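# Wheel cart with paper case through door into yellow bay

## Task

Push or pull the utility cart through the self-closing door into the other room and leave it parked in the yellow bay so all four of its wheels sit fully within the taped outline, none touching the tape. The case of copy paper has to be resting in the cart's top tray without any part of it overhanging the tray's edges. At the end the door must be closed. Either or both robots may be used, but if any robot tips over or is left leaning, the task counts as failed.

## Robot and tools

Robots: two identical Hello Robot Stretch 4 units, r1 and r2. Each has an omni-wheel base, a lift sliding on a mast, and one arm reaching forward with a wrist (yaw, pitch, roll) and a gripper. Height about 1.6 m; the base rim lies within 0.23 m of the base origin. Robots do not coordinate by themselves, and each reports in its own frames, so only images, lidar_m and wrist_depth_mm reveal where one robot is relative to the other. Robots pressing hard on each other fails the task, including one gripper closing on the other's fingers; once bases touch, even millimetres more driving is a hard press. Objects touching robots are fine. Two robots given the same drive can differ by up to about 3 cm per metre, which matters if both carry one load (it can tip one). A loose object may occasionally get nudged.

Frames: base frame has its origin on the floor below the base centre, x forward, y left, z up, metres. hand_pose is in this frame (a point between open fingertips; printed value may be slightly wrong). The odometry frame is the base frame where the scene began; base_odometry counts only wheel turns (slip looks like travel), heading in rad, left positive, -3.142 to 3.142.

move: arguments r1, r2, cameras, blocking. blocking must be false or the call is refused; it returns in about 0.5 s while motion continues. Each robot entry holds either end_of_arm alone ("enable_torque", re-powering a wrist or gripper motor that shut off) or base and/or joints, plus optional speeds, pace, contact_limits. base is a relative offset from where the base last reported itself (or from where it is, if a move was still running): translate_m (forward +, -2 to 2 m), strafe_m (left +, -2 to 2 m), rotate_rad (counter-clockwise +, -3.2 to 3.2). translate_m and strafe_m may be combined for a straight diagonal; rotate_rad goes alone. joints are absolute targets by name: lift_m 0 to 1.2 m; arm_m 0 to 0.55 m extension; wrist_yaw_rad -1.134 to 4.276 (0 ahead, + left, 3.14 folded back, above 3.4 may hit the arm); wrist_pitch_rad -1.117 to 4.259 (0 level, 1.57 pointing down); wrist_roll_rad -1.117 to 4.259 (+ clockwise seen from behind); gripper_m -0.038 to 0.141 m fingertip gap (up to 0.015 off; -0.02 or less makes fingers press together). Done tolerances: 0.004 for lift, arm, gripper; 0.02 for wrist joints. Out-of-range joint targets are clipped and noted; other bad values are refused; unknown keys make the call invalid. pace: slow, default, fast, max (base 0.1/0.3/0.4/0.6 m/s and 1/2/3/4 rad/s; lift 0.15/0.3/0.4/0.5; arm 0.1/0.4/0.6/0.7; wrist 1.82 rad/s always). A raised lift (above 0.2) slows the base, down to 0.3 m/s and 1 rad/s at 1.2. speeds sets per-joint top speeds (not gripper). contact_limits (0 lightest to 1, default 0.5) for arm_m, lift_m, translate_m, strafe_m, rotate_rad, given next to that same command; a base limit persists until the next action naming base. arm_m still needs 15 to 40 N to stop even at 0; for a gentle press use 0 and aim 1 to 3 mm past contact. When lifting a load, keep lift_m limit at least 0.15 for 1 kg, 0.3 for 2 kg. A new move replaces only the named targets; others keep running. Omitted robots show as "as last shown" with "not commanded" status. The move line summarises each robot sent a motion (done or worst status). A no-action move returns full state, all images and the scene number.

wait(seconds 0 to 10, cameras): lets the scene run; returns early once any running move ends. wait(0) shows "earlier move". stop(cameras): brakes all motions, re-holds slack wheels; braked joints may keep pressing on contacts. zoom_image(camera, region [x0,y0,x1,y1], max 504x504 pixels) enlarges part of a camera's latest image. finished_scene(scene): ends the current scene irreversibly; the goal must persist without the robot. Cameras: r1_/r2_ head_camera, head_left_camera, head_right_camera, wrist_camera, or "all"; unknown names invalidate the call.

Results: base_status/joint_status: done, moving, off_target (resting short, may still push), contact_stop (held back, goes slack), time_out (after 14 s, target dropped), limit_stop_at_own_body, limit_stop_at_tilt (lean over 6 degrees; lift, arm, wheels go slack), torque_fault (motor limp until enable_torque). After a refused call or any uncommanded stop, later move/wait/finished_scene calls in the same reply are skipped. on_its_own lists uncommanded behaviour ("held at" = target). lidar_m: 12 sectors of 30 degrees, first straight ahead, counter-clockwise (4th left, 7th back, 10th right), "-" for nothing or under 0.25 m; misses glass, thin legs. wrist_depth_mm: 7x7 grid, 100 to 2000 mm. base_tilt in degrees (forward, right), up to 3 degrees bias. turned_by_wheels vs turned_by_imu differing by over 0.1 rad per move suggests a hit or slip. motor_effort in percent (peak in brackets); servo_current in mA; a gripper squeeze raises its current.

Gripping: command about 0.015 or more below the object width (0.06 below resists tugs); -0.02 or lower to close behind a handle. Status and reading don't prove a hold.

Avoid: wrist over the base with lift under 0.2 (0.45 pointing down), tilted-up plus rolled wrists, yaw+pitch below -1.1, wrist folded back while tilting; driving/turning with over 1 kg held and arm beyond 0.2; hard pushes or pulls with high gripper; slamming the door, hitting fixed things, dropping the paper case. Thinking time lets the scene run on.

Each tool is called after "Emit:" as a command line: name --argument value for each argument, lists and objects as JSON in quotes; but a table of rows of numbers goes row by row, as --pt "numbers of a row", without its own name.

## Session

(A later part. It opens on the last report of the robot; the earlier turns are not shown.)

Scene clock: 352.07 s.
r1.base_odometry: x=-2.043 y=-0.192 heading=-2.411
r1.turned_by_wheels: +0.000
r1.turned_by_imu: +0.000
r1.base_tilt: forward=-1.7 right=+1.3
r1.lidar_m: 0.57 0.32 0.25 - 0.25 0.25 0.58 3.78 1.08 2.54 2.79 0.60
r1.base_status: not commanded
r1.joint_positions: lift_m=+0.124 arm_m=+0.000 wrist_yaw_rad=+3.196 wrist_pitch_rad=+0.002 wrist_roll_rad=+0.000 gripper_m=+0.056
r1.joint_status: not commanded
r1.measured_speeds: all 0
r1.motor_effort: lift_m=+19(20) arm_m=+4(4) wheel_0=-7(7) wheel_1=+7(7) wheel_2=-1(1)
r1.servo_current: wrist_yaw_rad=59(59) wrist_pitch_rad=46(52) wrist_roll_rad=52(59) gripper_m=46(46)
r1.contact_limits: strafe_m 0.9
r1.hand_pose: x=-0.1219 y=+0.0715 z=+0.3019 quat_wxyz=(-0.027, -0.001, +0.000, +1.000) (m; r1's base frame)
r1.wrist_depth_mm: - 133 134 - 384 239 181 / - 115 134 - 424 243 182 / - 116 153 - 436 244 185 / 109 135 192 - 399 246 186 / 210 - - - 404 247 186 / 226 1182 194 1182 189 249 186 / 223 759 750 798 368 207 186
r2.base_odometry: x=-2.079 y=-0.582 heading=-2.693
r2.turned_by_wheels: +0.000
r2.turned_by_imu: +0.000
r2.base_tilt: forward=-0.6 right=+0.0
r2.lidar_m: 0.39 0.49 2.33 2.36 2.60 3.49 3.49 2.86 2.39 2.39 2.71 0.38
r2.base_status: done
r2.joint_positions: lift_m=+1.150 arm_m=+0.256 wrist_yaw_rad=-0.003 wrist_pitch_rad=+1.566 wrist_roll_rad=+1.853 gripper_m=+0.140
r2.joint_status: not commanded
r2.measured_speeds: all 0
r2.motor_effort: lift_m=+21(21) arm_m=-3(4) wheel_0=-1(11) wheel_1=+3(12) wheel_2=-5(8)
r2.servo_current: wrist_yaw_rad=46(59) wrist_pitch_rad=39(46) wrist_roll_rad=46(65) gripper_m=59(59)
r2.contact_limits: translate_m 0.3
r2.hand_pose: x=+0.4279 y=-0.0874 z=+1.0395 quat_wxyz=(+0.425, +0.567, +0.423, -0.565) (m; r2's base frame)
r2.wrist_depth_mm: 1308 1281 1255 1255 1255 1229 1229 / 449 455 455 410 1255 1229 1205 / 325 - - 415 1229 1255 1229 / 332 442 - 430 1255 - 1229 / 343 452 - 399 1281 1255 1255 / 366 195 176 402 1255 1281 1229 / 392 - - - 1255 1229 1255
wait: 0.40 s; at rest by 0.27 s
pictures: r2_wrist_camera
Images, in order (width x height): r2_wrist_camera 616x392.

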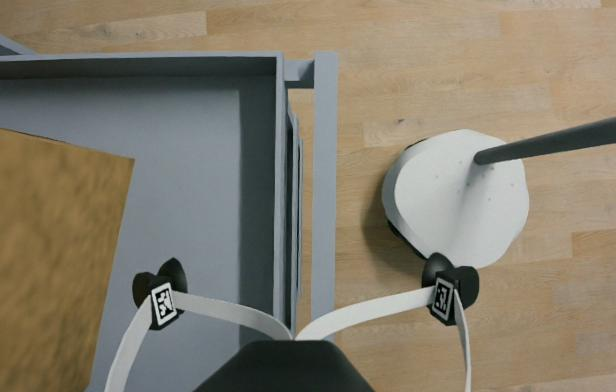

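Emit:
move --blocking false --r2 '{"joints":{"lift_m":0.925},"pace":"default","contact_limits":{"lift_m":0.25}}'

Emit:
wait --seconds 4

Emit:
move --blocking false --r2 '{"joints":{"gripper_m":0.02}}'

Emit:
wait --seconds 4

Emit:
move --blocking false --r2 '{"base":{"strafe_m":0.192,"translate_m":0.055},"joints":{"wrist_roll_rad":2.2},"speeds":{"wrist_roll_rad":0.35},"contact_limits":{"translate_m":0.3}}'

Emit:
wait --seconds 4

Emit:
wait --seconds 1 --cameras '["r2_wrist_camera","r2_head_right_camera","r1_head_right_camera"]'

Scene clock: 364.37 s.
move: r2 moving
r1: as last shown
r1.base_tilt: forward=-1.6 right=+1.3
r1.lidar_m: 0.58 0.30 0.25 - 0.25 0.26 0.54 3.79 1.09 2.55 2.78 0.59
r1.motor_effort: lift_m=+19(20) arm_m=+4(4) wheel_0=-6(7) wheel_1=+7(7) wheel_2=-1(1)
r1.servo_current: wrist_yaw_rad=33(59) wrist_pitch_rad=46(52) wrist_roll_rad=33(65) gripper_m=39(46)
r1.contact_limits: strafe_m 0.9
r1.wrist_depth_mm: - 133 134 - 387 239 182 / - 115 133 - 427 243 183 / - 116 153 - 436 244 185 / 109 135 191 - 399 247 185 / 209 - - - 402 248 186 / 226 1229 193 1205 188 250 186 / 223 759 759 788 368 207 187
r2.base_odometry: x=-2.079 y=-0.582 heading=-2.693
r2.turned_by_wheels: +0.000
r2.turned_by_imu: +0.000
r2.base_tilt: forward=-0.7 right=+0.1
r2.lidar_m: 0.39 0.48 2.35 2.36 2.63 3.47 3.46 2.87 2.41 2.39 2.71 0.39
r2.base_status: not commanded
r2.joint_positions: lift_m=+1.112 arm_m=+0.256 wrist_yaw_rad=-0.003 wrist_pitch_rad=+1.566 wrist_roll_rad=+1.853 gripper_m=+0.140
r2.joint_status: lift_m moving
r2.measured_speeds: translate_m=+0.000 strafe_m=+0.000 rotate_rad=+0.000 lift_m=-0.146 arm_m=+0.000 wrist_yaw_rad=+0.000 wrist_pitch_rad=+0.000 wrist_roll_rad=+0.000
r2.motor_effort: lift_m=+12(21) arm_m=-4(4) wheel_0=-2(3) wheel_1=+3(3) wheel_2=-5(5)
r2.servo_current: wrist_yaw_rad=39(52) wrist_pitch_rad=46(46) wrist_roll_rad=46(52) gripper_m=46(52)
r2.contact_limits: lift_m 0.25; translate_m 0.3
r2.hand_pose: x=+0.4279 y=-0.0874 z=+1.0021 quat_wxyz=(+0.425, +0.567, +0.423, -0.565) (m; r2's base frame)
r2.wrist_depth_mm: 1229 1229 1229 1205 1182 1205 1182 / - - - 392 1205 1205 1205 / 314 - - 427 1229 1205 1182 / 332 424 - 433 1229 - 1205 / 343 427 - 439 1229 1205 1205 / 368 191 177 368 1229 1205 1205 / 389 - - - 1229 1205 1205
pictures: none

Scene clock: 365.87 s.
earlier move: r2 done
r1.base_odometry: x=-2.043 y=-0.192 heading=-2.411
r1.turned_by_wheels: +0.000
r1.turned_by_imu: +0.000
r1.base_tilt: forward=-1.6 right=+1.2
r1.lidar_m: 0.55 0.32 0.25 - 0.25 0.26 0.58 3.78 1.08 2.53 2.81 0.59
r1.base_status: not commanded
r1.joint_positions: lift_m=+0.124 arm_m=+0.000 wrist_yaw_rad=+3.196 wrist_pitch_rad=+0.002 wrist_roll_rad=+0.000 gripper_m=+0.056
r1.joint_status: not commanded
r1.measured_speeds: all 0
r1.motor_effort: lift_m=+19(20) arm_m=+4(4) wheel_0=-7(7) wheel_1=+7(7) wheel_2=-1(1)
r1.servo_current: wrist_yaw_rad=52(78) wrist_pitch_rad=39(52) wrist_roll_rad=33(65) gripper_m=39(46)
r1.contact_limits: strafe_m 0.9
r1.hand_pose: x=-0.1219 y=+0.0715 z=+0.3019 quat_wxyz=(-0.027, -0.001, +0.000, +1.000) (m; r1's base frame)
r1.wrist_depth_mm: - 133 133 - 384 240 181 / - 115 133 - 427 242 182 / - 116 153 - 433 244 185 / 109 135 192 - 399 248 186 / 211 - - - 402 247 186 / 225 1229 193 1205 187 246 186 / 222 759 759 788 368 208 186
r2.base_odometry: x=-2.079 y=-0.582 heading=-2.693
r2.turned_by_wheels: +0.000
r2.turned_by_imu: +0.000
r2.base_tilt: forward=-0.7 right=+0.0
r2.lidar_m: 0.41 0.49 2.38 2.34 2.63 3.48 3.47 2.88 2.40 2.38 2.70 0.40
r2.base_status: not commanded
r2.joint_positions: lift_m=+0.925 arm_m=+0.256 wrist_yaw_rad=-0.003 wrist_pitch_rad=+1.566 wrist_roll_rad=+1.853 gripper_m=+0.140
r2.joint_status: all done
r2.measured_speeds: all 0
r2.motor_effort: lift_m=+14(21) arm_m=-4(4) wheel_0=-2(3) wheel_1=+3(3) wheel_2=-4(5)
r2.servo_current: wrist_yaw_rad=59(65) wrist_pitch_rad=46(46) wrist_roll_rad=46(59) gripper_m=52(59)
r2.contact_limits: lift_m 0.25; translate_m 0.3
r2.hand_pose: x=+0.4279 y=-0.0874 z=+0.8152 quat_wxyz=(+0.425, +0.567, +0.423, -0.565) (m; r2's base frame)
r2.wrist_depth_mm: - - 186 176 1042 1025 1025 / - - 191 176 1025 1008 1025 / - - 193 177 1025 - 750 / - - 196 177 - - - / - - 198 500 1042 - 1025 / - 190 179 178 197 1025 1025 / - - - - 1025 1025 1025
wait: 1.50 of 4 s (r2 has come to rest)
pictures: none

Scene clock: 366.37 s.
move: r2 moving
r1: as last shown
r1.base_tilt: forward=-1.6 right=+1.3
r1.lidar_m: 0.58 0.33 0.25 - 0.25 0.25 0.56 3.78 1.09 2.56 2.77 0.59
r1.servo_current: wrist_yaw_rad=52(59) wrist_pitch_rad=39(46) wrist_roll_rad=20(65) gripper_m=39(46)
r1.contact_limits: strafe_m 0.9
r1.wrist_depth_mm: - 134 133 - 387 241 181 / - 116 133 - 430 244 182 / - 116 152 - 433 246 185 / 109 134 192 - 399 247 185 / 209 - - - 402 248 187 / 227 1205 194 1182 188 248 186 / 222 750 759 798 368 207 187
r2.base_odometry: x=-2.079 y=-0.582 heading=-2.693
r2.turned_by_wheels: +0.000
r2.turned_by_imu: +0.000
r2.base_tilt: forward=-0.7 right=+0.1
r2.lidar_m: 0.41 0.49 2.37 2.35 2.63 3.48 3.48 2.87 2.40 2.38 2.71 0.38
r2.base_status: not commanded
r2.joint_positions: lift_m=+0.925 arm_m=+0.256 wrist_yaw_rad=-0.003 wrist_pitch_rad=+1.566 wrist_roll_rad=+1.853 gripper_m=+0.128
r2.joint_status: gripper_m moving
r2.measured_speeds: all 0
r2.motor_effort: lift_m=+14(14) arm_m=-4(4) wheel_0=-2(2) wheel_1=+3(3) wheel_2=-4(5)
r2.servo_current: wrist_yaw_rad=39(59) wrist_pitch_rad=46(46) wrist_roll_rad=52(59) gripper_m=98(104)
r2.contact_limits: lift_m 0.25; translate_m 0.3
r2.hand_pose: x=+0.4279 y=-0.0874 z=+0.8152 quat_wxyz=(+0.425, +0.567, +0.423, -0.565) (m; r2's base frame)
r2.wrist_depth_mm: - - 186 176 1025 1025 1025 / - - 190 177 1025 1025 1008 / - - 194 177 1025 - 750 / - - 196 177 - - - / - - 198 500 1025 - 991 / - 185 200 178 190 1025 1025 / - - - - 1025 1042 1025
pictures: none

Scene clock: 368.00 s.
earlier move: r2 done
r1.base_odometry: x=-2.043 y=-0.192 heading=-2.411
r1.turned_by_wheels: +0.000
r1.turned_by_imu: +0.000
r1.base_tilt: forward=-1.6 right=+1.3
r1.lidar_m: 0.55 0.30 0.25 - 0.25 0.25 0.55 3.77 1.09 2.53 2.79 0.60
r1.base_status: not commanded
r1.joint_positions: lift_m=+0.124 arm_m=+0.000 wrist_yaw_rad=+3.196 wrist_pitch_rad=+0.002 wrist_roll_rad=+0.000 gripper_m=+0.056
r1.joint_status: not commanded
r1.measured_speeds: all 0
r1.motor_effort: lift_m=+19(20) arm_m=+4(5) wheel_0=-7(7) wheel_1=+7(8) wheel_2=-1(1)
r1.servo_current: wrist_yaw_rad=52(78) wrist_pitch_rad=46(52) wrist_roll_rad=46(72) gripper_m=46(46)
r1.contact_limits: strafe_m 0.9
r1.hand_pose: x=-0.1219 y=+0.0715 z=+0.3019 quat_wxyz=(-0.027, -0.001, +0.000, +1.000) (m; r1's base frame)
r1.wrist_depth_mm: - 134 134 - 387 240 182 / - 115 133 - 430 242 183 / - 116 153 - 433 245 185 / 109 135 192 - 397 247 185 / 208 - - - 402 249 186 / 226 1205 194 1182 187 248 187 / 223 759 759 788 368 207 186
r2.base_odometry: x=-2.079 y=-0.582 heading=-2.693
r2.turned_by_wheels: +0.000
r2.turned_by_imu: +0.000
r2.base_tilt: forward=-0.7 right=+0.1
r2.lidar_m: 0.40 0.50 2.36 2.37 2.65 3.48 3.48 2.87 2.41 2.40 2.71 0.39
r2.base_status: not commanded
r2.joint_positions: lift_m=+0.925 arm_m=+0.256 wrist_yaw_rad=-0.001 wrist_pitch_rad=+1.566 wrist_roll_rad=+1.854 gripper_m=+0.021
r2.joint_status: all done
r2.measured_speeds: all 0
r2.motor_effort: lift_m=+17(17) arm_m=-4(4) wheel_0=-2(2) wheel_1=+2(3) wheel_2=-3(5)
r2.servo_current: wrist_yaw_rad=39(59) wrist_pitch_rad=46(52) wrist_roll_rad=46(59) gripper_m=124(241)
r2.contact_limits: lift_m 0.25; translate_m 0.3
r2.hand_pose: x=+0.4281 y=-0.0874 z=+0.8149 quat_wxyz=(+0.425, +0.567, +0.423, -0.564) (m; r2's base frame)
r2.wrist_depth_mm: - - 201 255 1025 1008 1008 / - - - 260 1025 1042 1008 / - - 209 175 1025 - 768 / - - - 176 175 - - / - - 179 177 1008 - - / - 163 182 176 180 1025 1025 / - 135 - - 1042 1025 1025
wait: 1.63 of 4 s (r2 has come to rest)
pictures: none

Scene clock: 368.50 s.
move: r2 moving
r1: as last shown
r1.lidar_m: 0.57 0.31 0.25 - 0.25 0.25 0.59 3.79 1.08 2.59 2.78 0.61
r1.motor_effort: lift_m=+19(20) arm_m=+4(4) wheel_0=-7(7) wheel_1=+7(7) wheel_2=-1(1)
r1.servo_current: wrist_yaw_rad=39(72) wrist_pitch_rad=39(46) wrist_roll_rad=52(65) gripper_m=39(46)
r1.contact_limits: strafe_m 0.9
r1.wrist_depth_mm: - 133 133 - 384 240 181 / - 115 134 - 430 242 183 / - 116 153 - 436 243 184 / 109 135 193 - 402 246 184 / 209 - - - 399 247 186 / 225 1205 193 1205 187 248 186 / 222 750 750 778 366 206 187
r2.base_odometry: x=-2.074 y=-0.614 heading=-2.695
r2.turned_by_wheels: -0.002
r2.turned_by_imu: -0.002
r2.base_tilt: forward=-0.7 right=+0.1
r2.lidar_m: 0.41 0.44 2.31 2.32 2.58 3.49 3.49 2.92 2.43 2.39 2.74 0.38
r2.base_status: translate_m moving; strafe_m moving
r2.joint_positions: lift_m=+0.925 arm_m=+0.256 wrist_yaw_rad=+0.000 wrist_pitch_rad=+1.566 wrist_roll_rad=+2.001 gripper_m=+0.021
r2.joint_status: wrist_roll_rad moving
r2.measured_speeds: translate_m=+0.035 strafe_m=+0.120 rotate_rad=-0.005 lift_m=+0.000 arm_m=+0.000 wrist_yaw_rad=+0.000 wrist_pitch_rad=+0.000 wrist_roll_rad=+0.348
r2.motor_effort: lift_m=+17(17) arm_m=-4(4) wheel_0=-15(16) wheel_1=+9(10) wheel_2=-10(11)
r2.servo_current: wrist_yaw_rad=46(59) wrist_pitch_rad=39(52) wrist_roll_rad=52(98) gripper_m=117(130)
r2.contact_limits: lift_m 0.25; translate_m 0.3
r2.hand_pose: x=+0.4281 y=-0.0874 z=+0.8149 quat_wxyz=(+0.383, +0.597, +0.381, -0.594) (m; r2's base frame)
r2.wrist_depth_mm: - - 210 177 1025 1008 1008 / - - 196 177 1025 1008 1025 / - - 186 177 1042 - - / - - 198 177 - - - / - - 193 177 1008 1025 1008 / - 163 184 177 181 1042 1025 / - 134 - - 1042 1008 1025
pictures: none

Scene clock: 370.07 s.
earlier move: r2 done
r1.base_odometry: x=-2.043 y=-0.192 heading=-2.411
r1.turned_by_wheels: +0.000
r1.turned_by_imu: +0.000
r1.base_tilt: forward=-1.6 right=+1.3
r1.lidar_m: 0.67 0.31 0.25 - 0.25 0.26 0.57 3.78 1.09 2.53 2.76 0.66
r1.base_status: not commanded
r1.joint_positions: lift_m=+0.124 arm_m=+0.000 wrist_yaw_rad=+3.196 wrist_pitch_rad=+0.002 wrist_roll_rad=+0.000 gripper_m=+0.056
r1.joint_status: not commanded
r1.measured_speeds: all 0
r1.motor_effort: lift_m=+20(20) arm_m=+4(4) wheel_0=-7(7) wheel_1=+7(7) wheel_2=-1(1)
r1.servo_current: wrist_yaw_rad=39(72) wrist_pitch_rad=46(46) wrist_roll_rad=46(65) gripper_m=46(46)
r1.contact_limits: strafe_m 0.9
r1.hand_pose: x=-0.1219 y=+0.0715 z=+0.3019 quat_wxyz=(-0.027, -0.001, +0.000, +1.000) (m; r1's base frame)
r1.wrist_depth_mm: - 133 134 - 387 239 181 / - 115 133 - 427 242 183 / - 116 152 - 436 245 185 / 109 135 191 - 399 246 186 / 210 - - - 404 248 186 / 225 1205 193 1205 187 247 187 / 223 759 759 788 368 207 186
r2.base_odometry: x=-2.045 y=-0.778 heading=-2.694
r2.turned_by_wheels: +0.001
r2.turned_by_imu: +0.001
r2.base_tilt: forward=-0.7 right=+0.1
r2.lidar_m: 0.41 2.60 2.15 2.14 2.44 3.49 3.47 3.11 2.58 2.58 2.80 0.33
r2.base_status: done
r2.joint_positions: lift_m=+0.925 arm_m=+0.256 wrist_yaw_rad=-0.001 wrist_pitch_rad=+1.571 wrist_roll_rad=+2.199 gripper_m=+0.021
r2.joint_status: all done
r2.measured_speeds: all 0
r2.motor_effort: lift_m=+17(17) arm_m=-4(4) wheel_0=-3(20) wheel_1=+3(12) wheel_2=-8(13)
r2.servo_current: wrist_yaw_rad=46(59) wrist_pitch_rad=39(52) wrist_roll_rad=46(98) gripper_m=117(130)
r2.contact_limits: lift_m 0.25; translate_m 0.3
r2.hand_pose: x=+0.4269 y=-0.0874 z=+0.8149 quat_wxyz=(+0.321, +0.630, +0.321, -0.630) (m; r2's base frame)
r2.wrist_depth_mm: - - - 1042 1008 1025 574 / - - 195 1025 178 - 1042 / - - 178 820 - - 1025 / - - 186 820 177 - 1042 / - - 183 244 1025 1042 1025 / - 159 183 237 178 1042 1025 / - - - - 1025 1042 1025
wait: 1.57 of 4 s (r2 has come to rest)
pictures: none

Scene clock: 371.07 s.
r1.base_odometry: x=-2.043 y=-0.192 heading=-2.411
r1.turned_by_wheels: +0.000
r1.turned_by_imu: +0.000
r1.base_tilt: forward=-1.6 right=+1.3
r1.lidar_m: 0.69 0.31 0.25 - 0.25 0.25 0.57 3.77 1.09 2.52 2.78 0.67
r1.base_status: not commanded
r1.joint_positions: lift_m=+0.124 arm_m=+0.000 wrist_yaw_rad=+3.196 wrist_pitch_rad=+0.002 wrist_roll_rad=+0.000 gripper_m=+0.056
r1.joint_status: not commanded
r1.measured_speeds: all 0
r1.motor_effort: lift_m=+19(20) arm_m=+4(4) wheel_0=-7(7) wheel_1=+7(7) wheel_2=-1(1)
r1.servo_current: wrist_yaw_rad=39(72) wrist_pitch_rad=39(46) wrist_roll_rad=26(65) gripper_m=39(46)
r1.contact_limits: strafe_m 0.9
r1.hand_pose: x=-0.1219 y=+0.0715 z=+0.3019 quat_wxyz=(-0.027, -0.001, +0.000, +1.000) (m; r1's base frame)
r1.wrist_depth_mm: - 133 134 - 384 239 181 / - 115 134 - 427 242 182 / - 116 153 - 433 244 184 / 109 134 192 - 399 247 185 / 210 - - - 402 248 186 / 224 1205 193 1205 188 248 187 / 222 768 759 788 368 206 186
r2.base_odometry: x=-2.045 y=-0.778 heading=-2.694
r2.turned_by_wheels: +0.000
r2.turned_by_imu: +0.000
r2.base_tilt: forward=-0.7 right=+0.1
r2.lidar_m: 0.42 2.61 2.17 2.16 2.46 3.51 3.46 3.11 2.58 2.59 2.83 0.33
r2.base_status: done
r2.joint_positions: lift_m=+0.925 arm_m=+0.256 wrist_yaw_rad=-0.001 wrist_pitch_rad=+1.571 wrist_roll_rad=+2.199 gripper_m=+0.021
r2.joint_status: all done
r2.measured_speeds: all 0
r2.motor_effort: lift_m=+17(17) arm_m=-3(4) wheel_0=-3(20) wheel_1=+3(12) wheel_2=-8(13)
r2.servo_current: wrist_yaw_rad=46(59) wrist_pitch_rad=46(52) wrist_roll_rad=33(98) gripper_m=111(130)
r2.contact_limits: lift_m 0.25; translate_m 0.3
r2.hand_pose: x=+0.4269 y=-0.0874 z=+0.8149 quat_wxyz=(+0.321, +0.630, +0.321, -0.630) (m; r2's base frame)
r2.wrist_depth_mm: - - - 1025 1042 1042 574 / - - 195 1025 178 - 1042 / - - 177 831 - - 1042 / - - 186 820 178 - 1025 / - - 182 244 1025 1042 1025 / - 158 182 236 179 1025 1025 / - - - - 1008 1025 1025
wait: 1.00 s; at rest by 0.27 s
pictures: r1_head_right_camera, r2_head_right_camera, r2_wrist_camera
Images, in order (width x height): r1_head_right_camera 420x672, r2_head_right_camera 420x672, r2_wrist_camera 616x392.

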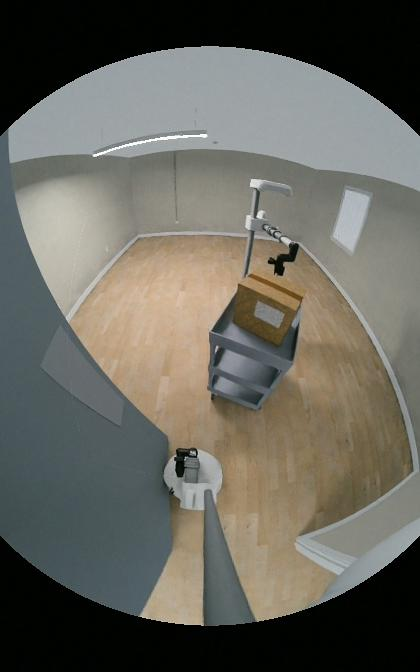

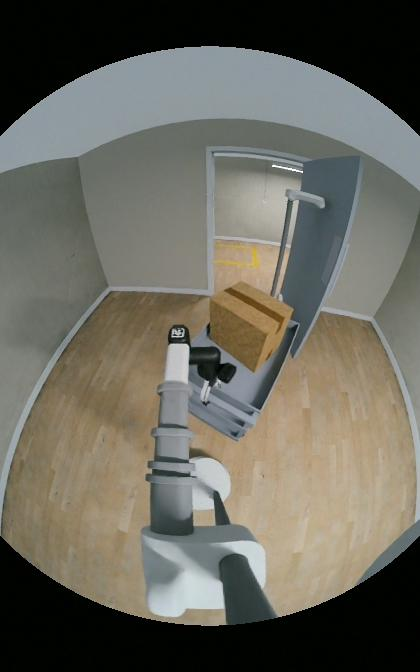

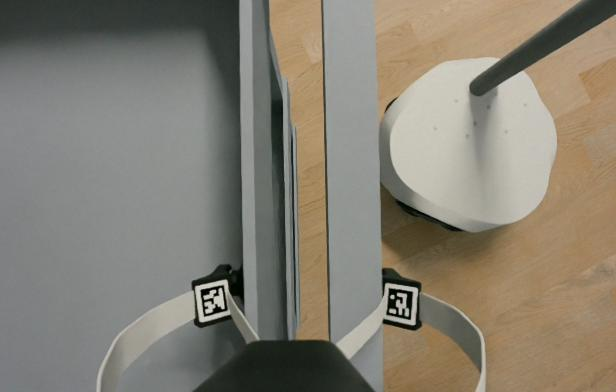

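Emit:
move --blocking false --r2 '{"base":{"strafe_m":0.286,"translate_m":-0.41},"contact_limits":{"translate_m":0.3}}'

Emit:
wait --seconds 5

Emit:
wait --seconds 0.5 --cameras '["r2_wrist_camera","r2_head_right_camera","r1_head_right_camera"]'

Scene clock: 377.97 s.
move: r2 moving
r1: as last shown
r1.lidar_m: 0.67 0.32 0.25 - 0.25 0.27 0.56 3.79 1.08 2.56 2.79 0.66
r1.motor_effort: lift_m=+19(20) arm_m=+4(4) wheel_0=-6(7) wheel_1=+7(7) wheel_2=-1(1)
r1.servo_current: wrist_yaw_rad=46(72) wrist_pitch_rad=39(46) wrist_roll_rad=59(59) gripper_m=39(46)
r1.contact_limits: strafe_m 0.9
r1.wrist_depth_mm: - 134 133 - 387 240 181 / - 115 134 - 424 242 183 / - 116 153 - 436 244 185 / 109 135 192 - 399 246 185 / 210 - - - 402 248 186 / 225 1205 193 1182 187 248 186 / 222 750 759 778 366 206 186
r2.base_odometry: x=-2.012 y=-0.784 heading=-2.694
r2.turned_by_wheels: +0.000
r2.turned_by_imu: +0.000
r2.base_tilt: forward=-0.6 right=+0.1
r2.lidar_m: 0.46 2.58 2.16 2.13 2.41 3.49 3.45 3.15 2.60 2.57 2.86 0.35
r2.base_status: translate_m moving; strafe_m moving
r2.joint_positions: lift_m=+0.925 arm_m=+0.256 wrist_yaw_rad=+0.001 wrist_pitch_rad=+1.564 wrist_roll_rad=+2.199 gripper_m=+0.021
r2.joint_status: not commanded
r2.measured_speeds: translate_m=-0.109 strafe_m=+0.078 rotate_rad=-0.002 lift_m=+0.000 arm_m=+0.000 wrist_yaw_rad=+0.021 wrist_pitch_rad=-0.044 wrist_roll_rad=+0.000
r2.motor_effort: lift_m=+17(17) arm_m=-3(4) wheel_0=-16(17) wheel_1=+4(7) wheel_2=+12(12)
r2.servo_current: wrist_yaw_rad=39(46) wrist_pitch_rad=46(46) wrist_roll_rad=46(52) gripper_m=117(124)
r2.contact_limits: lift_m 0.25; translate_m 0.3
r2.hand_pose: x=+0.4288 y=-0.0874 z=+0.8149 quat_wxyz=(+0.322, +0.632, +0.320, -0.628) (m; r2's base frame)
r2.wrist_depth_mm: - - 192 176 1008 1008 597 / - - 193 433 1025 - 1008 / - - 195 564 - - - / - - 197 177 917 - 1008 / - - 198 177 1042 1025 1008 / - 160 189 178 181 1008 1008 / - - - - 1025 1042 1008
pictures: none

Scene clock: 380.50 s.
earlier move: r2 done
r1.base_odometry: x=-2.043 y=-0.192 heading=-2.411
r1.turned_by_wheels: +0.000
r1.turned_by_imu: +0.000
r1.base_tilt: forward=-1.6 right=+1.3
r1.lidar_m: 1.17 0.32 0.25 - 0.25 0.25 0.57 3.77 1.08 2.53 2.81 1.13
r1.base_status: not commanded
r1.joint_positions: lift_m=+0.124 arm_m=+0.000 wrist_yaw_rad=+3.196 wrist_pitch_rad=+0.002 wrist_roll_rad=+0.000 gripper_m=+0.056
r1.joint_status: not commanded
r1.measured_speeds: all 0
r1.motor_effort: lift_m=+19(20) arm_m=+4(5) wheel_0=-6(7) wheel_1=+7(7) wheel_2=-1(1)
r1.servo_current: wrist_yaw_rad=72(78) wrist_pitch_rad=46(52) wrist_roll_rad=59(65) gripper_m=39(52)
r1.contact_limits: strafe_m 0.9
r1.hand_pose: x=-0.1219 y=+0.0715 z=+0.3019 quat_wxyz=(-0.027, -0.001, +0.000, +1.000) (m; r1's base frame)
r1.wrist_depth_mm: - 134 133 - 384 240 181 / - 115 134 - 430 243 183 / - 116 153 - 433 245 185 / 109 135 191 - 402 248 185 / 210 - - - 404 249 186 / 225 1205 193 1182 188 248 187 / 223 750 750 798 368 207 186
r2.base_odometry: x=-1.552 y=-0.858 heading=-2.693
r2.turned_by_wheels: +0.001
r2.turned_by_imu: +0.001
r2.base_tilt: forward=-0.7 right=+0.1
r2.lidar_m: 0.44 2.39 1.94 1.95 2.20 3.05 3.04 3.36 2.79 2.79 0.87 0.28
r2.base_status: done
r2.joint_positions: lift_m=+0.925 arm_m=+0.256 wrist_yaw_rad=-0.001 wrist_pitch_rad=+1.561 wrist_roll_rad=+2.201 gripper_m=+0.021
r2.joint_status: not commanded
r2.measured_speeds: all 0
r2.motor_effort: lift_m=+18(18) arm_m=-4(4) wheel_0=+2(22) wheel_1=+4(7) wheel_2=+4(18)
r2.servo_current: wrist_yaw_rad=46(65) wrist_pitch_rad=52(78) wrist_roll_rad=46(59) gripper_m=111(124)
r2.contact_limits: lift_m 0.25; translate_m 0.3
r2.hand_pose: x=+0.4297 y=-0.0874 z=+0.8148 quat_wxyz=(+0.322, +0.634, +0.319, -0.627) (m; r2's base frame)
r2.wrist_depth_mm: - - - 202 175 1008 597 / - - - 247 176 - 1008 / - - - 1025 176 - 1008 / - - - 1042 176 - 1008 / - - 183 1042 177 1025 991 / - 163 184 1042 178 1042 1008 / - 135 - - 1025 1025 1042
wait: 2.53 of 5 s (r2 has come to rest)
pictures: none

Scene clock: 381.00 s.
r1.base_odometry: x=-2.043 y=-0.192 heading=-2.411
r1.turned_by_wheels: +0.000
r1.turned_by_imu: +0.000
r1.base_tilt: forward=-1.6 right=+1.3
r1.lidar_m: 1.18 0.30 0.25 - 0.25 0.26 0.57 3.78 1.08 2.53 2.80 1.09
r1.base_status: not commanded
r1.joint_positions: lift_m=+0.124 arm_m=+0.000 wrist_yaw_rad=+3.196 wrist_pitch_rad=+0.002 wrist_roll_rad=+0.000 gripper_m=+0.056
r1.joint_status: not commanded
r1.measured_speeds: all 0
r1.motor_effort: lift_m=+19(20) arm_m=+4(5) wheel_0=-6(7) wheel_1=+7(7) wheel_2=-1(1)
r1.servo_current: wrist_yaw_rad=33(78) wrist_pitch_rad=39(52) wrist_roll_rad=39(65) gripper_m=46(52)
r1.contact_limits: strafe_m 0.9
r1.hand_pose: x=-0.1219 y=+0.0715 z=+0.3019 quat_wxyz=(-0.027, -0.001, +0.000, +1.000) (m; r1's base frame)
r1.wrist_depth_mm: - 133 133 - 382 241 181 / - 116 133 - 424 242 182 / - 116 153 - 436 245 185 / 109 135 191 - 402 246 186 / 210 - - - 404 249 186 / 225 1205 194 1182 187 248 186 / 222 759 750 788 368 208 186
r2.base_odometry: x=-1.552 y=-0.858 heading=-2.693
r2.turned_by_wheels: +0.000
r2.turned_by_imu: +0.000
r2.base_tilt: forward=-0.7 right=+0.1
r2.lidar_m: 0.44 2.39 1.99 1.96 2.20 3.05 3.01 3.37 2.80 2.79 3.15 0.29
r2.base_status: done
r2.joint_positions: lift_m=+0.925 arm_m=+0.256 wrist_yaw_rad=-0.001 wrist_pitch_rad=+1.561 wrist_roll_rad=+2.201 gripper_m=+0.021
r2.joint_status: not commanded
r2.measured_speeds: all 0
r2.motor_effort: lift_m=+17(18) arm_m=-4(4) wheel_0=+2(22) wheel_1=+4(7) wheel_2=+4(18)
r2.servo_current: wrist_yaw_rad=52(65) wrist_pitch_rad=52(78) wrist_roll_rad=52(59) gripper_m=111(124)
r2.contact_limits: lift_m 0.25; translate_m 0.3
r2.hand_pose: x=+0.4297 y=-0.0874 z=+0.8148 quat_wxyz=(+0.322, +0.634, +0.319, -0.627) (m; r2's base frame)
r2.wrist_depth_mm: - - - 202 175 1008 603 / - - - 247 175 - 1008 / - - - 1042 176 - 1008 / - - - 1025 176 - 1008 / - - 183 1025 177 1025 1025 / - 163 184 1042 178 1025 1025 / - 135 - - 1025 1025 1008
wait: 0.50 s; at rest by 0.27 s
pictures: r1_head_right_camera, r2_head_right_camera, r2_wrist_camera
Images, in order (width x height): r1_head_right_camera 420x672, r2_head_right_camera 420x672, r2_wrist_camera 616x392.

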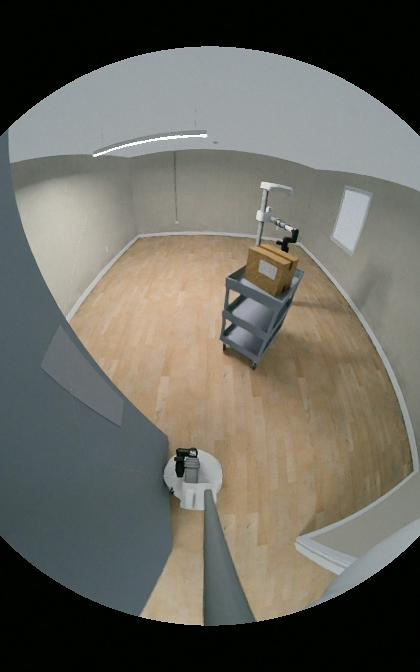

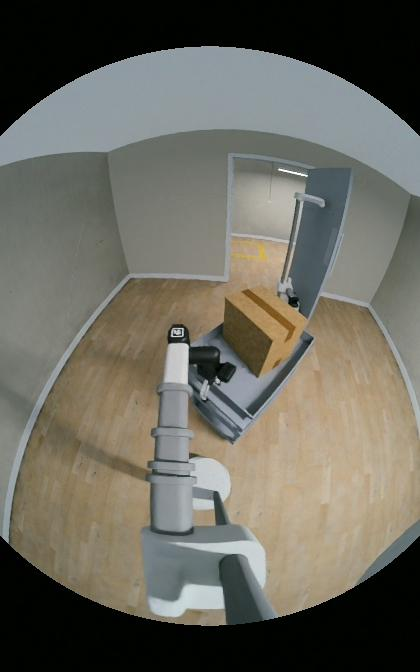

